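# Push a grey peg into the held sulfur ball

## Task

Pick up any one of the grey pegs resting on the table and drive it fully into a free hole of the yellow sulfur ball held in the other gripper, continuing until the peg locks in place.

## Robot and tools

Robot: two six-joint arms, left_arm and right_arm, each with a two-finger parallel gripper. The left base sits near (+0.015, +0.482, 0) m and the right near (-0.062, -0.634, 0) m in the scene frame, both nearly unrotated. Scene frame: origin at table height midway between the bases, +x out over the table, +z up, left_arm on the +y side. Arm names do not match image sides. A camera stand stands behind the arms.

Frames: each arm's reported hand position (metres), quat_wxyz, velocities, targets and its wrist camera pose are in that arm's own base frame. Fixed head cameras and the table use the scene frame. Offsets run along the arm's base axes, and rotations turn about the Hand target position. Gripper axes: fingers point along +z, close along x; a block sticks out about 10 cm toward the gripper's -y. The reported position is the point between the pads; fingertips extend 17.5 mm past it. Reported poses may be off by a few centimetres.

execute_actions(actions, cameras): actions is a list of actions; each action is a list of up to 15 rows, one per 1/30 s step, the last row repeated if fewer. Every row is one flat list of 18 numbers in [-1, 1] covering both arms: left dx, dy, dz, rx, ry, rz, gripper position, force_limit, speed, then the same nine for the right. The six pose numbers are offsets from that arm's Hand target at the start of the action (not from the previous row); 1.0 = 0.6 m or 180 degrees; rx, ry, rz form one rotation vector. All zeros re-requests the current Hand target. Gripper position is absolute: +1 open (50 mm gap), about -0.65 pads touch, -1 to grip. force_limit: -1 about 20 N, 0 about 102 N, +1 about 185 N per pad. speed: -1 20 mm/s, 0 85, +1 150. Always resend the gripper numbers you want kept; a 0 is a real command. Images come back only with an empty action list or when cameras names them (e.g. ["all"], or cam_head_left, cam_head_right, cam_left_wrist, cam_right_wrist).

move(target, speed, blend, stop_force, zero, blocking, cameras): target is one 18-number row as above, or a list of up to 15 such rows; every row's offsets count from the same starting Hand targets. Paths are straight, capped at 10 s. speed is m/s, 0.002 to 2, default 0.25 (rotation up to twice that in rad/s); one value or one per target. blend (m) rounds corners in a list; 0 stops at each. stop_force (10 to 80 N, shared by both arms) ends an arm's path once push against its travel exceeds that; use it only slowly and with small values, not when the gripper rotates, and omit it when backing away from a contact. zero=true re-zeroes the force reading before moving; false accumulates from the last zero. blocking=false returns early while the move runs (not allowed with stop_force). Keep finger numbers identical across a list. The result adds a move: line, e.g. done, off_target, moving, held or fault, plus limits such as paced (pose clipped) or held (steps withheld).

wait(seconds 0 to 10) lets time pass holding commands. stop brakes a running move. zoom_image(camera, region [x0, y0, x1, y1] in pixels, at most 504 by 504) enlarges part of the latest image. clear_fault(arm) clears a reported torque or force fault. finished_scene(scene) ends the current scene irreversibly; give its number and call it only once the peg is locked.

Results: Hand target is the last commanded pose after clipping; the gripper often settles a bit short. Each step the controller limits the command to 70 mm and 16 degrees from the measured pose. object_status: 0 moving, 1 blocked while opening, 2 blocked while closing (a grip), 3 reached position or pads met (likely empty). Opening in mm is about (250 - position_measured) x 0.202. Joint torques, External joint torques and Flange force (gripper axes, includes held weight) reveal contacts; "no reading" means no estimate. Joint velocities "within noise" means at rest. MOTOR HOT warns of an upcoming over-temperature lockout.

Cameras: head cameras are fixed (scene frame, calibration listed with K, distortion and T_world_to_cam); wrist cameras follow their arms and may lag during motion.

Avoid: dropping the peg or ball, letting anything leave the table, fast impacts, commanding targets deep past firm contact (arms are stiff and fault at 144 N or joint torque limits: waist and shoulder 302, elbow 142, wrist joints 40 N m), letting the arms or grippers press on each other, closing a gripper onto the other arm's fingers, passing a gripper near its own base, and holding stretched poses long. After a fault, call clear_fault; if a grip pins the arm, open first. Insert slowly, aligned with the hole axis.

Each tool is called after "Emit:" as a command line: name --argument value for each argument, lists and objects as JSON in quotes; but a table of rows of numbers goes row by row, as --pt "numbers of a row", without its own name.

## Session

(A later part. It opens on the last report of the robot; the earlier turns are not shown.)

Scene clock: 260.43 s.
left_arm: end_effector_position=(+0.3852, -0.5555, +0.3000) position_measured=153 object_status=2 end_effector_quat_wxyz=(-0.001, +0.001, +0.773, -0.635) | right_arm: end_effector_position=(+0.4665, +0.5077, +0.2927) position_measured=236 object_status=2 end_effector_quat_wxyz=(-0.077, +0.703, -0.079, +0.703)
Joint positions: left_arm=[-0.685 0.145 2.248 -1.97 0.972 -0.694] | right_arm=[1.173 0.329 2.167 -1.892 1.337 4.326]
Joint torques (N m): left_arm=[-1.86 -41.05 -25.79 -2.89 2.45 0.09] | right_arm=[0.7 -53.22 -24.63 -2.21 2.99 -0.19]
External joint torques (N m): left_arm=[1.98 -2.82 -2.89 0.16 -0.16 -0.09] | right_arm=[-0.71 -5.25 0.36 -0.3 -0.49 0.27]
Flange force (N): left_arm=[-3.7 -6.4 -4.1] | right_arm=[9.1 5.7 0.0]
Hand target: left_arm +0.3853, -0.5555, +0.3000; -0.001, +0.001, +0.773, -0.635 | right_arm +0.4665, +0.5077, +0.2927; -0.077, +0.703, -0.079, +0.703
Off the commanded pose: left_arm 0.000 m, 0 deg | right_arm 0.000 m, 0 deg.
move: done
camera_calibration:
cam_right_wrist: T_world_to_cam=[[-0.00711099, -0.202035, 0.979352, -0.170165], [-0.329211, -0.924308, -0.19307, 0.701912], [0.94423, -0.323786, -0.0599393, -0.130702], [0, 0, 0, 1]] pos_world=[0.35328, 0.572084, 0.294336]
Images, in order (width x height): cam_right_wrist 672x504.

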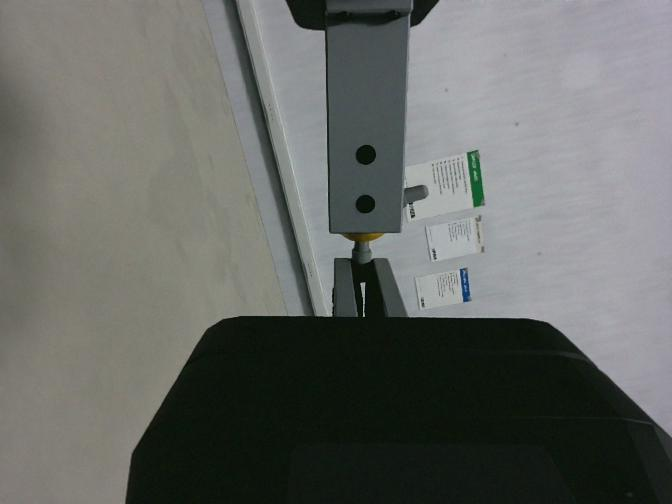

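Emit:
move --target '[0,0,0,0,0,0,-1,0,-1,0.0021,0.0045,0.001,0,0,0,-1,-0.3,-1]' --speed 0.01

Emit:
move --target '[0,0,0,0,0,0,-1,0,-1,-0.001,0,0,0,0,0,-1,-0.3,-1]' --speed 0.01

Emit:
move --target '[0,0,0,0,0,0,-1,0,-1,-0.001,0,0,0,0,0,-1,-0.3,-1]' --speed 0.01

Emit:
move --target '[0,0,0,0,0,0,-1,0,-1,-0.001,0,0,0,0,0,-1,-0.3,-1]' --speed 0.01

Emit:
move --target '[0,0,0,0,0,0,-1,0,-1,-0.001,0,0,0,0,0,-1,-0.3,-1]' --speed 0.01

Emit:
move --target '[0,0,0,0,0,0,-1,0,-1,0.002,-0.00045,0.002,0,0,0,-1,-0.3,-1]' --speed 0.01

Emit:
move --target '[0,0,0,0,0,0,-1,0,-1,0,0.0002,-0.001,0,0,0,-1,-0.3,-1]' --speed 0.01

Emit:
move --target '[0,0,0,0,0,0,-1,0,-1,0,0.00045,-0.002,0,0,0,-1,-0.3,-1]' --speed 0.01

Emit:
move --target '[0,0,0,0,0,0,-1,0,-1,0,0.0002,-0.001,0,0,0,-1,-0.3,-1]' --speed 0.01

Scene clock: 264.23 s.
left_arm: end_effector_position=(+0.3853, -0.5554, +0.3000) position_measured=153 object_status=2 end_effector_quat_wxyz=(-0.001, +0.001, +0.773, -0.635) | right_arm: end_effector_position=(+0.4678, +0.5103, +0.2932) position_measured=236 object_status=2 end_effector_quat_wxyz=(-0.077, +0.703, -0.079, +0.703)
Joint positions: left_arm=[-0.685 0.145 2.248 -1.97 0.972 -0.694] | right_arm=[1.173 0.332 2.161 -1.892 1.335 4.322]
Joint torques (N m): left_arm=[-12.77 -38.72 -22.44 -0.38 4.32 0.13] | right_arm=[-1.86 -54.63 -32.98 -5.08 2.34 0.04]
External joint torques (N m): left_arm=[12.7 -5.18 -6.15 -2.35 -2.01 -0.13] | right_arm=[1.53 -4.06 8.7 2.57 0.16 0.03]
Flange force (N): left_arm=[-15.2 -8.4 -15.5] | right_arm=[6.7 15.8 -13.2]
Hand target: left_arm +0.3853, -0.5555, +0.3000; -0.001, +0.001, +0.773, -0.635 | right_arm +0.4678, +0.5104, +0.2933; -0.077, +0.703, -0.079, +0.703
Off the commanded pose: left_arm 0.000 m, 0 deg | right_arm 0.000 m, 0 deg.
move: done

Scene clock: 264.93 s.
left_arm: end_effector_position=(+0.3853, -0.5554, +0.3000) position_measured=153 object_status=2 end_effector_quat_wxyz=(-0.001, +0.001, +0.773, -0.635) | right_arm: end_effector_position=(+0.4672, +0.5104, +0.2933) position_measured=236 object_status=2 end_effector_quat_wxyz=(-0.077, +0.703, -0.079, +0.703)
Joint positions: left_arm=[-0.685 0.145 2.248 -1.97 0.972 -0.694] | right_arm=[1.174 0.332 2.161 -1.891 1.336 4.322]
Joint torques (N m): left_arm=[-4.31 -39.05 -24.19 -2.05 2.19 0.07] | right_arm=[-0.58 -55.55 -27.47 -3.29 3.36 0]
External joint torques (N m): left_arm=[4.22 -4.81 -4.46 -0.69 0.11 -0.07] | right_arm=[0.36 -3.37 3.2 0.78 -0.84 0.08]
Flange force (N): left_arm=[-5.6 -8.5 -7.4] | right_arm=[6.2 7.6 -4.0]
Hand target: left_arm +0.3853, -0.5555, +0.3000; -0.001, +0.001, +0.773, -0.635 | right_arm +0.4672, +0.5104, +0.2933; -0.077, +0.703, -0.079, +0.703
Off the commanded pose: left_arm 0.000 m, 0 deg | right_arm 0.000 m, 0 deg.
move: done

Scene clock: 265.63 s.
left_arm: end_effector_position=(+0.3853, -0.5555, +0.3000) position_measured=153 object_status=2 end_effector_quat_wxyz=(-0.001, +0.001, +0.773, -0.635) | right_arm: end_effector_position=(+0.4666, +0.5104, +0.2933) position_measured=236 object_status=2 end_effector_quat_wxyz=(-0.077, +0.703, -0.079, +0.703)
Joint positions: left_arm=[-0.685 0.145 2.248 -1.97 0.972 -0.694] | right_arm=[1.175 0.331 2.162 -1.89 1.337 4.322]
Joint torques (N m): left_arm=[0.54 -38.44 -26.43 -3.48 0.87 0.1] | right_arm=[3.21 -56.37 -25.97 -3.13 3.34 -0.04]
External joint torques (N m): left_arm=[-0.65 -5.4 -2.17 0.75 1.44 -0.1] | right_arm=[-3.12 -2.52 1.68 0.62 -0.84 0.11]
Flange force (N): left_arm=[1.8 -9.0 -5.6] | right_arm=[5.3 6.8 3.4]
Hand target: left_arm +0.3853, -0.5555, +0.3000; -0.001, +0.001, +0.773, -0.635 | right_arm +0.4666, +0.5104, +0.2933; -0.077, +0.703, -0.079, +0.703
Off the commanded pose: left_arm 0.000 m, 0 deg | right_arm 0.000 m, 0 deg.
move: done

Scene clock: 266.33 s.
left_arm: end_effector_position=(+0.3853, -0.5555, +0.3000) position_measured=153 object_status=2 end_effector_quat_wxyz=(-0.001, +0.001, +0.773, -0.635) | right_arm: end_effector_position=(+0.4660, +0.5104, +0.2933) position_measured=236 object_status=2 end_effector_quat_wxyz=(-0.077, +0.703, -0.079, +0.703)
Joint positions: left_arm=[-0.685 0.145 2.248 -1.97 0.972 -0.694] | right_arm=[1.176 0.331 2.162 -1.889 1.337 4.322]
Joint torques (N m): left_arm=[2.48 -37.81 -28.48 -4.43 -0.12 0.11] | right_arm=[7.09 -55.78 -25.93 -3.55 3.2 -0.06]
External joint torques (N m): left_arm=[-2.53 -6.15 -0.16 1.7 2.43 -0.11] | right_arm=[-7.18 -2.94 1.63 1.04 -0.7 0.14]
Flange force (N): left_arm=[6.0 -8.7 -7.5] | right_arm=[6.7 9.5 9.5]
Hand target: left_arm +0.3853, -0.5555, +0.3000; -0.001, +0.001, +0.773, -0.635 | right_arm +0.4660, +0.5104, +0.2933; -0.077, +0.703, -0.079, +0.703
Off the commanded pose: left_arm 0.000 m, 0 deg | right_arm 0.000 m, 0 deg.
move: done

Scene clock: 267.03 s.
left_arm: end_effector_position=(+0.3853, -0.5555, +0.3000) position_measured=153 object_status=2 end_effector_quat_wxyz=(-0.001, +0.001, +0.773, -0.635) | right_arm: end_effector_position=(+0.4654, +0.5104, +0.2933) position_measured=236 object_status=2 end_effector_quat_wxyz=(-0.077, +0.703, -0.079, +0.703)
Joint positions: left_arm=[-0.685 0.145 2.248 -1.97 0.972 -0.694] | right_arm=[1.177 0.331 2.162 -1.888 1.338 4.322]
Joint torques (N m): left_arm=[3.28 -36.77 -29.54 -4.79 -0.65 0.12] | right_arm=[8.97 -56.19 -26.67 -4.21 2.87 0.01]
External joint torques (N m): left_arm=[-3.2 -7.04 0.86 2.06 2.94 -0.12] | right_arm=[-8.94 -2.72 2.39 1.71 -0.37 0.07]
Flange force (N): left_arm=[8.5 -9.0 -9.4] | right_arm=[6.6 11.3 10.9]
Hand target: left_arm +0.3853, -0.5555, +0.3000; -0.001, +0.001, +0.773, -0.635 | right_arm +0.4654, +0.5104, +0.2933; -0.077, +0.703, -0.079, +0.703
Off the commanded pose: left_arm 0.000 m, 0 deg | right_arm 0.000 m, 0 deg.
move: done

Scene clock: 267.73 s.
left_arm: end_effector_position=(+0.3853, -0.5555, +0.3000) position_measured=153 object_status=2 end_effector_quat_wxyz=(-0.001, +0.001, +0.773, -0.635) | right_arm: end_effector_position=(+0.4665, +0.5101, +0.2944) position_measured=236 object_status=2 end_effector_quat_wxyz=(-0.077, +0.703, -0.079, +0.703)
Joint positions: left_arm=[-0.685 0.145 2.248 -1.97 0.972 -0.694] | right_arm=[1.175 0.329 2.161 -1.89 1.336 4.32]
Joint torques (N m): left_arm=[-5.1 -31.62 -17.44 0.07 -0.23 0.07] | right_arm=[-0.53 -63.06 -33.18 -5.26 6.26 0.22]
External joint torques (N m): left_arm=[5.12 -12.44 -11.14 -2.8 2.54 -0.07] | right_arm=[0.61 4.67 8.85 2.76 -3.78 -0.15]
Flange force (N): left_arm=[-6.4 -19.6 -10.3] | right_arm=[-5.5 10.1 -4.5]
Hand target: left_arm +0.3853, -0.5555, +0.3000; -0.001, +0.001, +0.773, -0.635 | right_arm +0.4666, +0.5101, +0.2945; -0.077, +0.703, -0.079, +0.703
Off the commanded pose: left_arm 0.000 m, 0 deg | right_arm 0.000 m, 0 deg.
move: done

Scene clock: 268.43 s.
left_arm: end_effector_position=(+0.3853, -0.5555, +0.3000) position_measured=153 object_status=2 end_effector_quat_wxyz=(-0.001, +0.001, +0.773, -0.635) | right_arm: end_effector_position=(+0.4666, +0.5102, +0.2939) position_measured=236 object_status=2 end_effector_quat_wxyz=(-0.077, +0.703, -0.079, +0.703)
Joint positions: left_arm=[-0.685 0.145 2.248 -1.97 0.972 -0.694] | right_arm=[1.175 0.33 2.161 -1.89 1.336 4.321]
Joint torques (N m): left_arm=[-6 -35.97 -21.16 -1.01 1.54 0.09] | right_arm=[-0.64 -58.17 -30.51 -4.3 4.26 0.06]
External joint torques (N m): left_arm=[5.96 -7.82 -7.4 -1.72 0.76 -0.09] | right_arm=[0.78 -0.67 6.17 1.79 -1.77 0.01]
Flange force (N): left_arm=[-7.7 -12.9 -10.0] | right_arm=[2.2 9.9 -6.0]
Hand target: left_arm +0.3853, -0.5555, +0.3000; -0.001, +0.001, +0.773, -0.635 | right_arm +0.4666, +0.5102, +0.2939; -0.077, +0.703, -0.079, +0.703
Off the commanded pose: left_arm 0.000 m, 0 deg | right_arm 0.000 m, 0 deg.
move: done

Scene clock: 269.13 s.
left_arm: end_effector_position=(+0.3853, -0.5555, +0.3000) position_measured=153 object_status=2 end_effector_quat_wxyz=(-0.001, +0.001, +0.773, -0.635) | right_arm: end_effector_position=(+0.4666, +0.5105, +0.2927) position_measured=236 object_status=2 end_effector_quat_wxyz=(-0.077, +0.703, -0.079, +0.703)
Joint positions: left_arm=[-0.685 0.145 2.248 -1.97 0.972 -0.694] | right_arm=[1.175 0.332 2.162 -1.89 1.337 4.323]
Joint torques (N m): left_arm=[-4.61 -43.38 -27.66 -3.03 4.23 0.09] | right_arm=[-0.46 -50.91 -24.58 -2.17 1.5 -0.11]
External joint torques (N m): left_arm=[4.54 -0.35 -0.98 0.29 -1.92 -0.09] | right_arm=[0.6 -7.78 0.33 -0.33 0.99 0.18]
Flange force (N): left_arm=[-6.1 -2.6 -5.7] | right_arm=[12.4 6.4 -4.7]
Hand target: left_arm +0.3853, -0.5555, +0.3000; -0.001, +0.001, +0.773, -0.635 | right_arm +0.4666, +0.5105, +0.2927; -0.077, +0.703, -0.079, +0.703
Off the commanded pose: left_arm 0.000 m, 0 deg | right_arm 0.000 m, 0 deg.
move: done

Scene clock: 269.83 s.
left_arm: end_effector_position=(+0.3853, -0.5555, +0.3000) position_measured=153 object_status=2 end_effector_quat_wxyz=(-0.001, +0.001, +0.773, -0.635) | right_arm: end_effector_position=(+0.4666, +0.5106, +0.2921) position_measured=236 object_status=2 end_effector_quat_wxyz=(-0.077, +0.703, -0.079, +0.703)
Joint positions: left_arm=[-0.685 0.145 2.248 -1.97 0.972 -0.694] | right_arm=[1.175 0.333 2.162 -1.89 1.337 4.324]
Joint torques (N m): left_arm=[-4.86 -46.92 -30.84 -3.99 5.53 0.07] | right_arm=[0.08 -47.16 -22.47 -1.48 -0.11 -0.28]
External joint torques (N m): left_arm=[4.83 3.12 2.22 1.26 -3.23 -0.07] | right_arm=[0.1 -12.21 -1.81 -1.03 2.62 0.35]
Flange force (N): left_arm=[-6.4 2.7 -5.4] | right_arm=[18.9 6.8 -5.0]
Hand target: left_arm +0.3853, -0.5555, +0.3000; -0.001, +0.001, +0.773, -0.635 | right_arm +0.4666, +0.5106, +0.2921; -0.077, +0.703, -0.079, +0.703
Off the commanded pose: left_arm 0.000 m, 0 deg | right_arm 0.000 m, 0 deg.
move: done

Emit:
move --target '[0,0,0,0,0,0,-1,0,-1,0.0005,0.0045,0.0025,0,0,0,-1,-0.3,-1]' --speed 0.01

Emit:
move --target '[0,0,0,0,0,0,-1,0,-1,0.0001,0.0016,0.0003,0,0,0,-1,-0.3,-1]' --speed 0.005

Emit:
wait --seconds 2

Emit:
move --target '[0,0,0,0,0,0,-1,0,-1,-0.0001,-0.0053,-0.0012,0,0,0,-1,-0.3,-1]' --speed 0.01

Emit:
move --target '[0,0,0,0,0,0,-1,0,-1,0,-0.0013,-0.0003,0,0,0,-1,-0.3,-1]' --speed 0.01

Emit:
move --target '[0,0,0,0,0,0,-1,0,-1,0,-0.0013,-0.0003,0,0,0,-1,-0.3,-1]' --speed 0.01 --cameras '["cam_right_wrist"]'

Emit:
zoom_image --camera "cam_right_wrist" --region '[330, 200, 440, 280]'

Scene clock: 271.97 s.
left_arm: end_effector_position=(+0.3853, -0.5554, +0.3000) position_measured=153 object_status=2 end_effector_quat_wxyz=(-0.001, +0.001, +0.773, -0.635) | right_arm: end_effector_position=(+0.4669, +0.5131, +0.2934) position_measured=236 object_status=2 end_effector_quat_wxyz=(-0.077, +0.703, -0.079, +0.703)
Joint positions: left_arm=[-0.685 0.145 2.248 -1.97 0.972 -0.694] | right_arm=[1.177 0.334 2.156 -1.888 1.337 4.319]
Joint torques (N m): left_arm=[-25.18 -33.25 -30.47 -1.08 4.78 0.14] | right_arm=[15.3 -52.99 -47.36 -13.79 -2.81 0.05]
External joint torques (N m): left_arm=[25.19 -10.68 1.82 -1.66 -2.47 -0.14] | right_arm=[-15.15 -6.11 22.99 11.29 5.29 0.02]
Flange force (N): left_arm=[-14.8 -5.5 -49.1] | right_arm=[10.7 47.8 -11.6]
Hand target: left_arm +0.3853, -0.5555, +0.3000; -0.001, +0.001, +0.773, -0.635 | right_arm +0.4669, +0.5133, +0.2936; -0.077, +0.703, -0.079, +0.703
Off the commanded pose: left_arm 0.000 m, 0 deg | right_arm 0.000 m, 0 deg.
move: done

Scene clock: 272.67 s.
left_arm: end_effector_position=(+0.3853, -0.5554, +0.3000) position_measured=153 object_status=2 end_effector_quat_wxyz=(-0.001, +0.001, +0.773, -0.635) | right_arm: end_effector_position=(+0.4669, +0.5142, +0.2937) position_measured=236 object_status=2 end_effector_quat_wxyz=(-0.077, +0.703, -0.079, +0.703)
Joint positions: left_arm=[-0.685 0.145 2.248 -1.97 0.972 -0.694] | right_arm=[1.177 0.335 2.154 -1.887 1.337 4.318]
Joint torques (N m): left_arm=[-42.24 -25.42 -37.02 -0.74 5.34 0.1] | right_arm=[33.22 -52.9 -67.65 -24.75 -8.22 -0.08]
External joint torques (N m): left_arm=[42.25 -18.28 8.41 -1.99 -3.05 -0.1] | right_arm=[-33.38 -6.29 43.29 22.24 10.71 0.15]
Flange force (N): left_arm=[-18.5 -4.2 -89.3] | right_arm=[11.4 88.8 -13.7]
Hand target: left_arm +0.3853, -0.5555, +0.3000; -0.001, +0.001, +0.773, -0.635 | right_arm +0.4669, +0.5143, +0.2937; -0.077, +0.703, -0.079, +0.703
Off the commanded pose: left_arm 0.000 m, 0 deg | right_arm 0.000 m, 0 deg.
move: done

Scene clock: 274.67 s.
left_arm: end_effector_position=(+0.3853, -0.5555, +0.3000) position_measured=153 object_status=2 end_effector_quat_wxyz=(-0.001, +0.001, +0.773, -0.635) | right_arm: end_effector_position=(+0.4669, +0.5143, +0.2937) position_measured=236 object_status=2 end_effector_quat_wxyz=(-0.077, +0.703, -0.079, +0.703)
Joint positions: left_arm=[-0.685 0.145 2.248 -1.97 0.972 -0.694] | right_arm=[1.177 0.335 2.154 -1.887 1.337 4.318]
Joint torques (N m): left_arm=[-43.33 -24.54 -37.49 -0.77 5.19 0.11] | right_arm=[35.41 -53.36 -68.92 -25.59 -8.51 -0.09]
External joint torques (N m): left_arm=[43.33 -19.33 9.03 -1.95 -2.89 -0.11] | right_arm=[-35.28 -5.76 44.55 23.09 10.99 0.16]
Flange force (N): left_arm=[-18.1 -4.5 -93.0] | right_arm=[10.7 91.3 -12.5]
Hand target: left_arm +0.3853, -0.5555, +0.3000; -0.001, +0.001, +0.773, -0.635 | right_arm +0.4669, +0.5143, +0.2937; -0.077, +0.703, -0.079, +0.703
Tool commands: left_gripper/position=-1.0 left_gripper/force_limit=+0.0 left_gripper/speed=-1.0 right_gripper/position=-1.0 right_gripper/force_limit=-0.3 right_gripper/speed=-1.0
Off the commanded pose: left_arm 0.000 m, 0 deg | right_arm 0.000 m, 0 deg.
wait: 2.00 s; at rest by 0.17 s

Scene clock: 275.37 s.
left_arm: end_effector_position=(+0.3852, -0.5556, +0.3001) position_measured=153 object_status=2 end_effector_quat_wxyz=(-0.001, +0.001, +0.773, -0.635) | right_arm: end_effector_position=(+0.4668, +0.5114, +0.2931) position_measured=236 object_status=2 end_effector_quat_wxyz=(-0.077, +0.703, -0.079, +0.703)
Joint positions: left_arm=[-0.685 0.145 2.248 -1.97 0.972 -0.694] | right_arm=[1.175 0.333 2.16 -1.89 1.336 4.322]
Joint torques (N m): left_arm=[-1.88 -44.19 -23.95 -2.28 3.87 0.11] | right_arm=[-5.89 -52.16 -20.86 0.32 3.5 -0.12]
External joint torques (N m): left_arm=[1.89 0.26 -4.73 -0.46 -1.57 -0.11] | right_arm=[6.22 -6.93 -3.48 -2.82 -1.01 0.2]
Flange force (N): left_arm=[-7.9 -4.9 3.3] | right_arm=[11.0 -2.9 -6.2]
Hand target: left_arm +0.3853, -0.5555, +0.3000; -0.001, +0.001, +0.773, -0.635 | right_arm +0.4669, +0.5111, +0.2930; -0.077, +0.703, -0.079, +0.703
Off the commanded pose: left_arm 0.000 m, 0 deg | right_arm 0.000 m, 0 deg.
move: done

Scene clock: 276.07 s.
left_arm: end_effector_position=(+0.3853, -0.5555, +0.3000) position_measured=153 object_status=2 end_effector_quat_wxyz=(-0.001, +0.001, +0.773, -0.635) | right_arm: end_effector_position=(+0.4669, +0.5103, +0.2928) position_measured=236 object_status=2 end_effector_quat_wxyz=(-0.077, +0.703, -0.079, +0.703)
Joint positions: left_arm=[-0.685 0.145 2.248 -1.97 0.972 -0.694] | right_arm=[1.175 0.332 2.162 -1.891 1.337 4.323]
Joint torques (N m): left_arm=[-4.08 -42.08 -25.34 -2.43 3.59 0.09] | right_arm=[-2.45 -53.06 -24.52 -1.71 2.64 -0.11]
External joint torques (N m): left_arm=[4.21 -1.72 -3.06 -0.27 -1.3 -0.09] | right_arm=[2.17 -5.05 0.29 -0.8 -0.15 0.18]
Flange force (N): left_arm=[-6.8 -5.1 -4.6] | right_arm=[8.0 3.7 -4.5]
Hand target: left_arm +0.3853, -0.5555, +0.3000; -0.001, +0.001, +0.773, -0.635 | right_arm +0.4669, +0.5103, +0.2928; -0.077, +0.703, -0.079, +0.703
Off the commanded pose: left_arm 0.000 m, 0 deg | right_arm 0.000 m, 0 deg.
move: done

Scene clock: 276.77 s.
left_arm: end_effector_position=(+0.3853, -0.5555, +0.3000) position_measured=153 object_status=2 end_effector_quat_wxyz=(-0.001, +0.001, +0.773, -0.635) | right_arm: end_effector_position=(+0.4669, +0.5095, +0.2927) position_measured=236 object_status=2 end_effector_quat_wxyz=(-0.077, +0.703, -0.079, +0.703)
Joint positions: left_arm=[-0.685 0.145 2.248 -1.97 0.972 -0.694] | right_arm=[1.174 0.331 2.163 -1.891 1.337 4.324]
Joint torques (N m): left_arm=[-2.99 -41.83 -25.3 -2.58 3.11 0.1] | right_arm=[-2.13 -52.84 -24.63 -1.81 2.86 -0.07]
External joint torques (N m): left_arm=[2.89 -1.89 -3.24 -0.15 -0.8 -0.1] | right_arm=[2.41 -6.13 0.34 -0.7 -0.36 0.15]
Flange force (N): left_arm=[-5.6 -5.6 -3.1] | right_arm=[10.1 4.3 -5.3]
Hand target: left_arm +0.3853, -0.5555, +0.3000; -0.001, +0.001, +0.773, -0.635 | right_arm +0.4669, +0.5095, +0.2927; -0.077, +0.703, -0.079, +0.703
Off the commanded pose: left_arm 0.000 m, 0 deg | right_arm 0.000 m, 0 deg.
move: done
camera_calibration:
cam_right_wrist: T_world_to_cam=[[-0.00711099, -0.202035, 0.979352, -0.169778], [-0.329211, -0.924308, -0.19307, 0.7038], [0.94423, -0.323786, -0.0599393, -0.130465], [0, 0, 0, 1]] pos_world=[0.35368, 0.573984, 0.294336]
Images, in order (width x height): cam_right_wrist 672x504.

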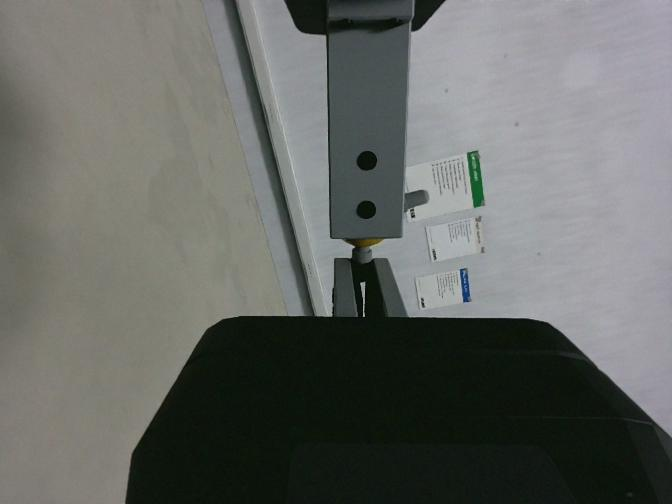

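Scaled by 4.582 from the camera's 672x504 image, which has a finer 960x720 frame.

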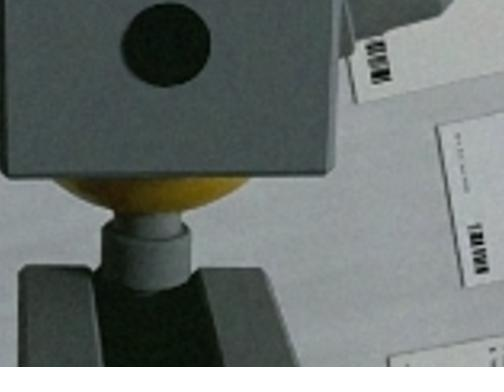

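Emit:
move --target '[0,0,0,0,0,0,-1,0,-1,-0.0004,0.0077,0.002,0,0,0,-1,-0.3,-1]' --speed 0.01

Emit:
move --target '[0,0,0,0,0,0,-1,0,-1,0,-0.002,-0.0004,0,0,0,-1,-0.3,-1]' --speed 0.01

Emit:
move --target '[0,0,0,0,0,0,-1,0,-1,0,0,0,0,0,0,-0.3,-0.3,-0.8]'

Emit:
move --target '[0,0,0,0,0,0,-1,0,-1,0,-0.05,-0.011,0,0,0,-0.3,-0.3,-0.8]' --speed 0.05 --cameras '["cam_right_wrist","cam_left_wrist"]'

Emit:
zoom_image --camera "cam_right_wrist" --region '[310, 60, 450, 240]'

Emit:
zoom_image --camera "cam_left_wrist" --region '[330, 215, 400, 285]'

Scene clock: 278.93 s.
left_arm: end_effector_position=(+0.3853, -0.5554, +0.2999) position_measured=153 object_status=2 end_effector_quat_wxyz=(-0.001, +0.001, +0.773, -0.635) | right_arm: end_effector_position=(+0.4667, +0.5138, +0.2937) position_measured=236 object_status=2 end_effector_quat_wxyz=(-0.077, +0.703, -0.079, +0.703)
Joint positions: left_arm=[-0.685 0.145 2.248 -1.97 0.972 -0.694] | right_arm=[1.178 0.335 2.155 -1.886 1.337 4.318]
Joint torques (N m): left_arm=[-29.45 -26.4 -35.53 -2.11 2.73 0.07] | right_arm=[29.01 -55.4 -58.79 -20.83 -5.3 -0.17]
External joint torques (N m): left_arm=[29.39 -17.49 7.01 -0.61 -0.43 -0.07] | right_arm=[-29.29 -3.57 34.45 18.32 7.79 0.24]
Flange force (N): left_arm=[-8.0 -7.2 -71.1] | right_arm=[7.4 71.1 -5.7]
Hand target: left_arm +0.3853, -0.5555, +0.3000; -0.001, +0.001, +0.773, -0.635 | right_arm +0.4666, +0.5142, +0.2939; -0.077, +0.703, -0.079, +0.703
Off the commanded pose: left_arm 0.000 m, 0 deg | right_arm 0.000 m, 0 deg.
move: done

Scene clock: 279.63 s.
left_arm: end_effector_position=(+0.3853, -0.5555, +0.3000) position_measured=153 object_status=2 end_effector_quat_wxyz=(-0.001, +0.001, +0.773, -0.635) | right_arm: end_effector_position=(+0.4666, +0.5131, +0.2937) position_measured=236 object_status=2 end_effector_quat_wxyz=(-0.077, +0.703, -0.079, +0.703)
Joint positions: left_arm=[-0.685 0.145 2.248 -1.97 0.972 -0.694] | right_arm=[1.177 0.334 2.157 -1.888 1.337 4.32]
Joint torques (N m): left_arm=[-18.68 -31.34 -31.68 -2.39 2.34 0.14] | right_arm=[18.64 -55.52 -46.43 -13.59 -1.93 -0.01]
External joint torques (N m): left_arm=[18.56 -12.25 3.04 -0.34 -0.04 -0.13] | right_arm=[-18.65 -3.42 22.03 11.07 4.42 0.08]
Flange force (N): left_arm=[-6.0 -7.5 -45.4] | right_arm=[7.0 46.7 -2.8]
Hand target: left_arm +0.3853, -0.5555, +0.3000; -0.001, +0.001, +0.773, -0.635 | right_arm +0.4666, +0.5130, +0.2936; -0.077, +0.703, -0.079, +0.703
Off the commanded pose: left_arm 0.000 m, 0 deg | right_arm 0.000 m, 0 deg.
move: done

Scene clock: 280.13 s.
left_arm: end_effector_position=(+0.3852, -0.5556, +0.3001) position_measured=153 object_status=2 end_effector_quat_wxyz=(-0.001, +0.001, +0.773, -0.635) | right_arm: end_effector_position=(+0.4666, +0.5130, +0.2937) position_measured=198 object_status=3 end_effector_quat_wxyz=(-0.077, +0.703, -0.079, +0.703)
Joint positions: left_arm=[-0.685 0.145 2.248 -1.97 0.972 -0.694] | right_arm=[1.177 0.334 2.157 -1.888 1.337 4.32]
Joint torques (N m): left_arm=[-2.05 -41.15 -26.1 -3.06 2.41 0.11] | right_arm=[-0.34 -54.21 -25.21 -2.21 2.85 -0.04]
External joint torques (N m): left_arm=[2.07 -2.73 -2.57 0.32 -0.1 -0.11] | right_arm=[0.3 -4.49 0.95 -0.28 -0.37 0.12]
Flange force (N): left_arm=[-3.7 -6.1 -4.7] | right_arm=[7.7 5.3 -2.0]
Hand target: left_arm +0.3853, -0.5555, +0.3000; -0.001, +0.001, +0.773, -0.635 | right_arm +0.4666, +0.5130, +0.2936; -0.077, +0.703, -0.079, +0.703
Off the commanded pose: left_arm 0.000 m, 0 deg | right_arm 0.000 m, 0 deg.
move: done

Scene clock: 281.10 s.
left_arm: end_effector_position=(+0.3853, -0.5555, +0.3000) position_measured=153 object_status=2 end_effector_quat_wxyz=(-0.001, +0.001, +0.773, -0.635) | right_arm: end_effector_position=(+0.4666, +0.4830, +0.2870) position_measured=198 object_status=3 end_effector_quat_wxyz=(-0.077, +0.703, -0.079, +0.703)
Joint positions: left_arm=[-0.685 0.145 2.248 -1.97 0.972 -0.694] | right_arm=[1.154 0.311 2.213 -1.914 1.335 4.356]
Joint torques (N m): left_arm=[-1.82 -41.16 -26.17 -3.07 2.43 0.11] | right_arm=[0.8 -50.91 -24 -2.29 2.86 -0.11]
External joint torques (N m): left_arm=[1.74 -2.45 -2.44 0.34 -0.13 -0.11] | right_arm=[-0.46 -4.71 0.72 -0.15 -0.32 0.18]
Flange force (N): left_arm=[-3.5 -5.8 -4.0] | right_arm=[8.5 5.4 -0.9]
Hand target: left_arm +0.3853, -0.5555, +0.3000; -0.001, +0.001, +0.773, -0.635 | right_arm +0.4666, +0.4830, +0.2870; -0.077, +0.703, -0.079, +0.703
Off the commanded pose: left_arm 0.000 m, 0 deg | right_arm 0.000 m, 0 deg.
move: done
camera_calibration:
cam_left_wrist: T_world_to_cam=[[-0.999927, 0.000655456, 0.0121, 0.392003], [-0.0100669, 0.510886, -0.85959, 0.563349], [-0.00674516, -0.859648, -0.510842, -0.18981], [0, 0, 0, 1]] pos_world=[0.396365, -0.451234, 0.382543]
cam_right_wrist: T_world_to_cam=[[-0.00711099, -0.202035, 0.979352, -0.16967], [-0.329211, -0.924308, -0.19307, 0.678067], [0.94423, -0.323786, -0.0599393, -0.139224], [0, 0, 0, 1]] pos_world=[0.35348, 0.547384, 0.288736]
Images, in order (width x height): cam_left_wrist 672x504, cam_right_wrist 672x504.

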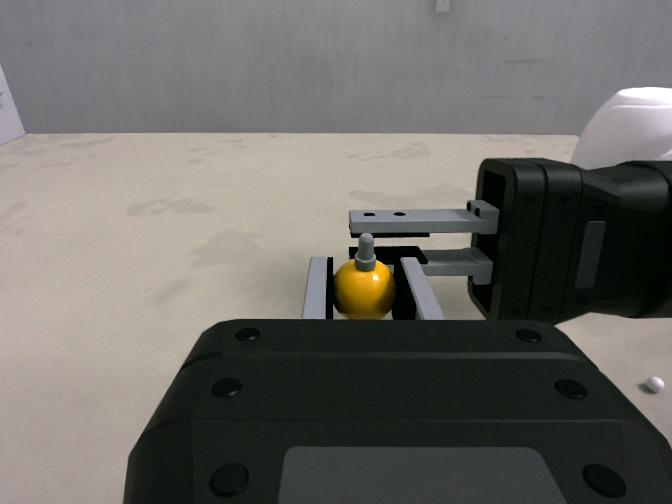

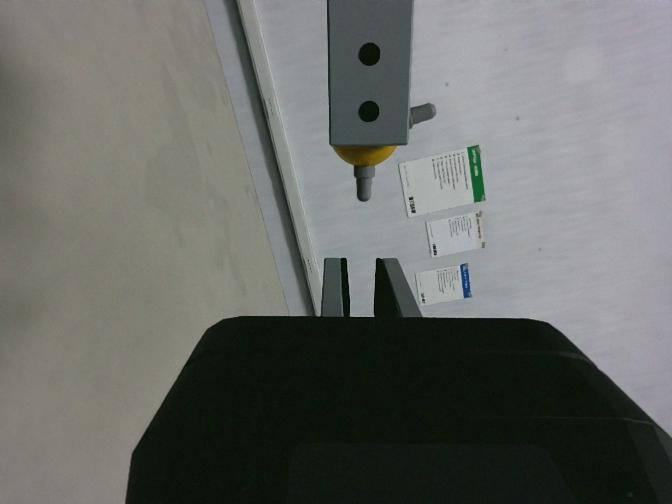

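Scaled by 2.800 from the camera's 672x504 image, which has a finer 960x720 frame.

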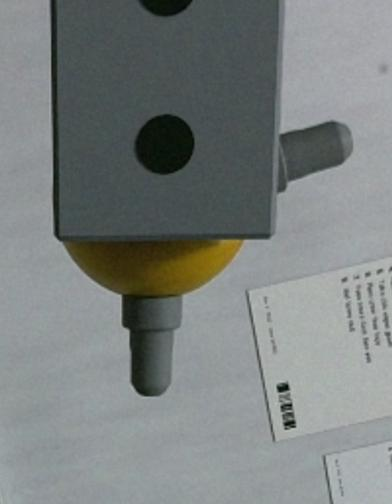

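Scaled by 7.200 from the camera's 672x504 image, which has a finer 960x720 frame.

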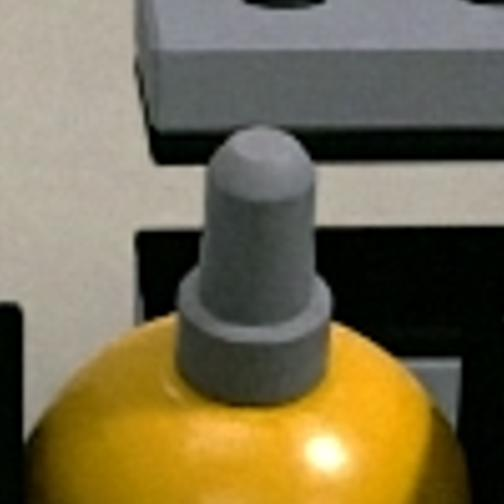

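Emit:
zoom_image --camera "cam_right_wrist" --region '[330, 140, 400, 210]'

Emit:
zoom_image --camera "cam_left_wrist" --region '[350, 250, 382, 275]'

Scaled by 7.200 from the camera's 672x504 image, which has a finer 960x720 frame.

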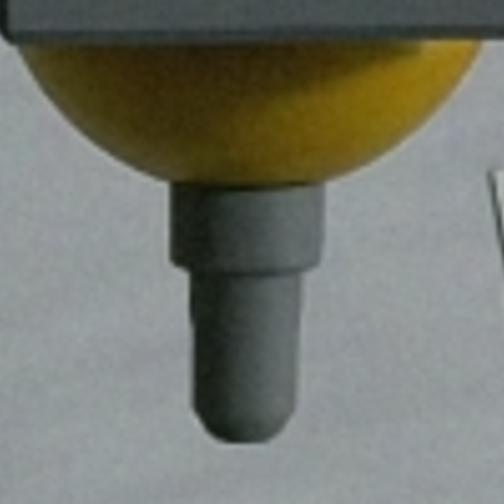

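Scaled by 15.750 from the camera's 672x504 image, which has a finer 960x720 frame.

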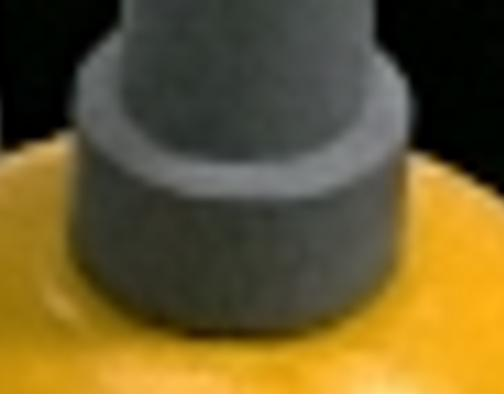

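Emit:
finished_scene --scene 1

The scene is finished: the task was done.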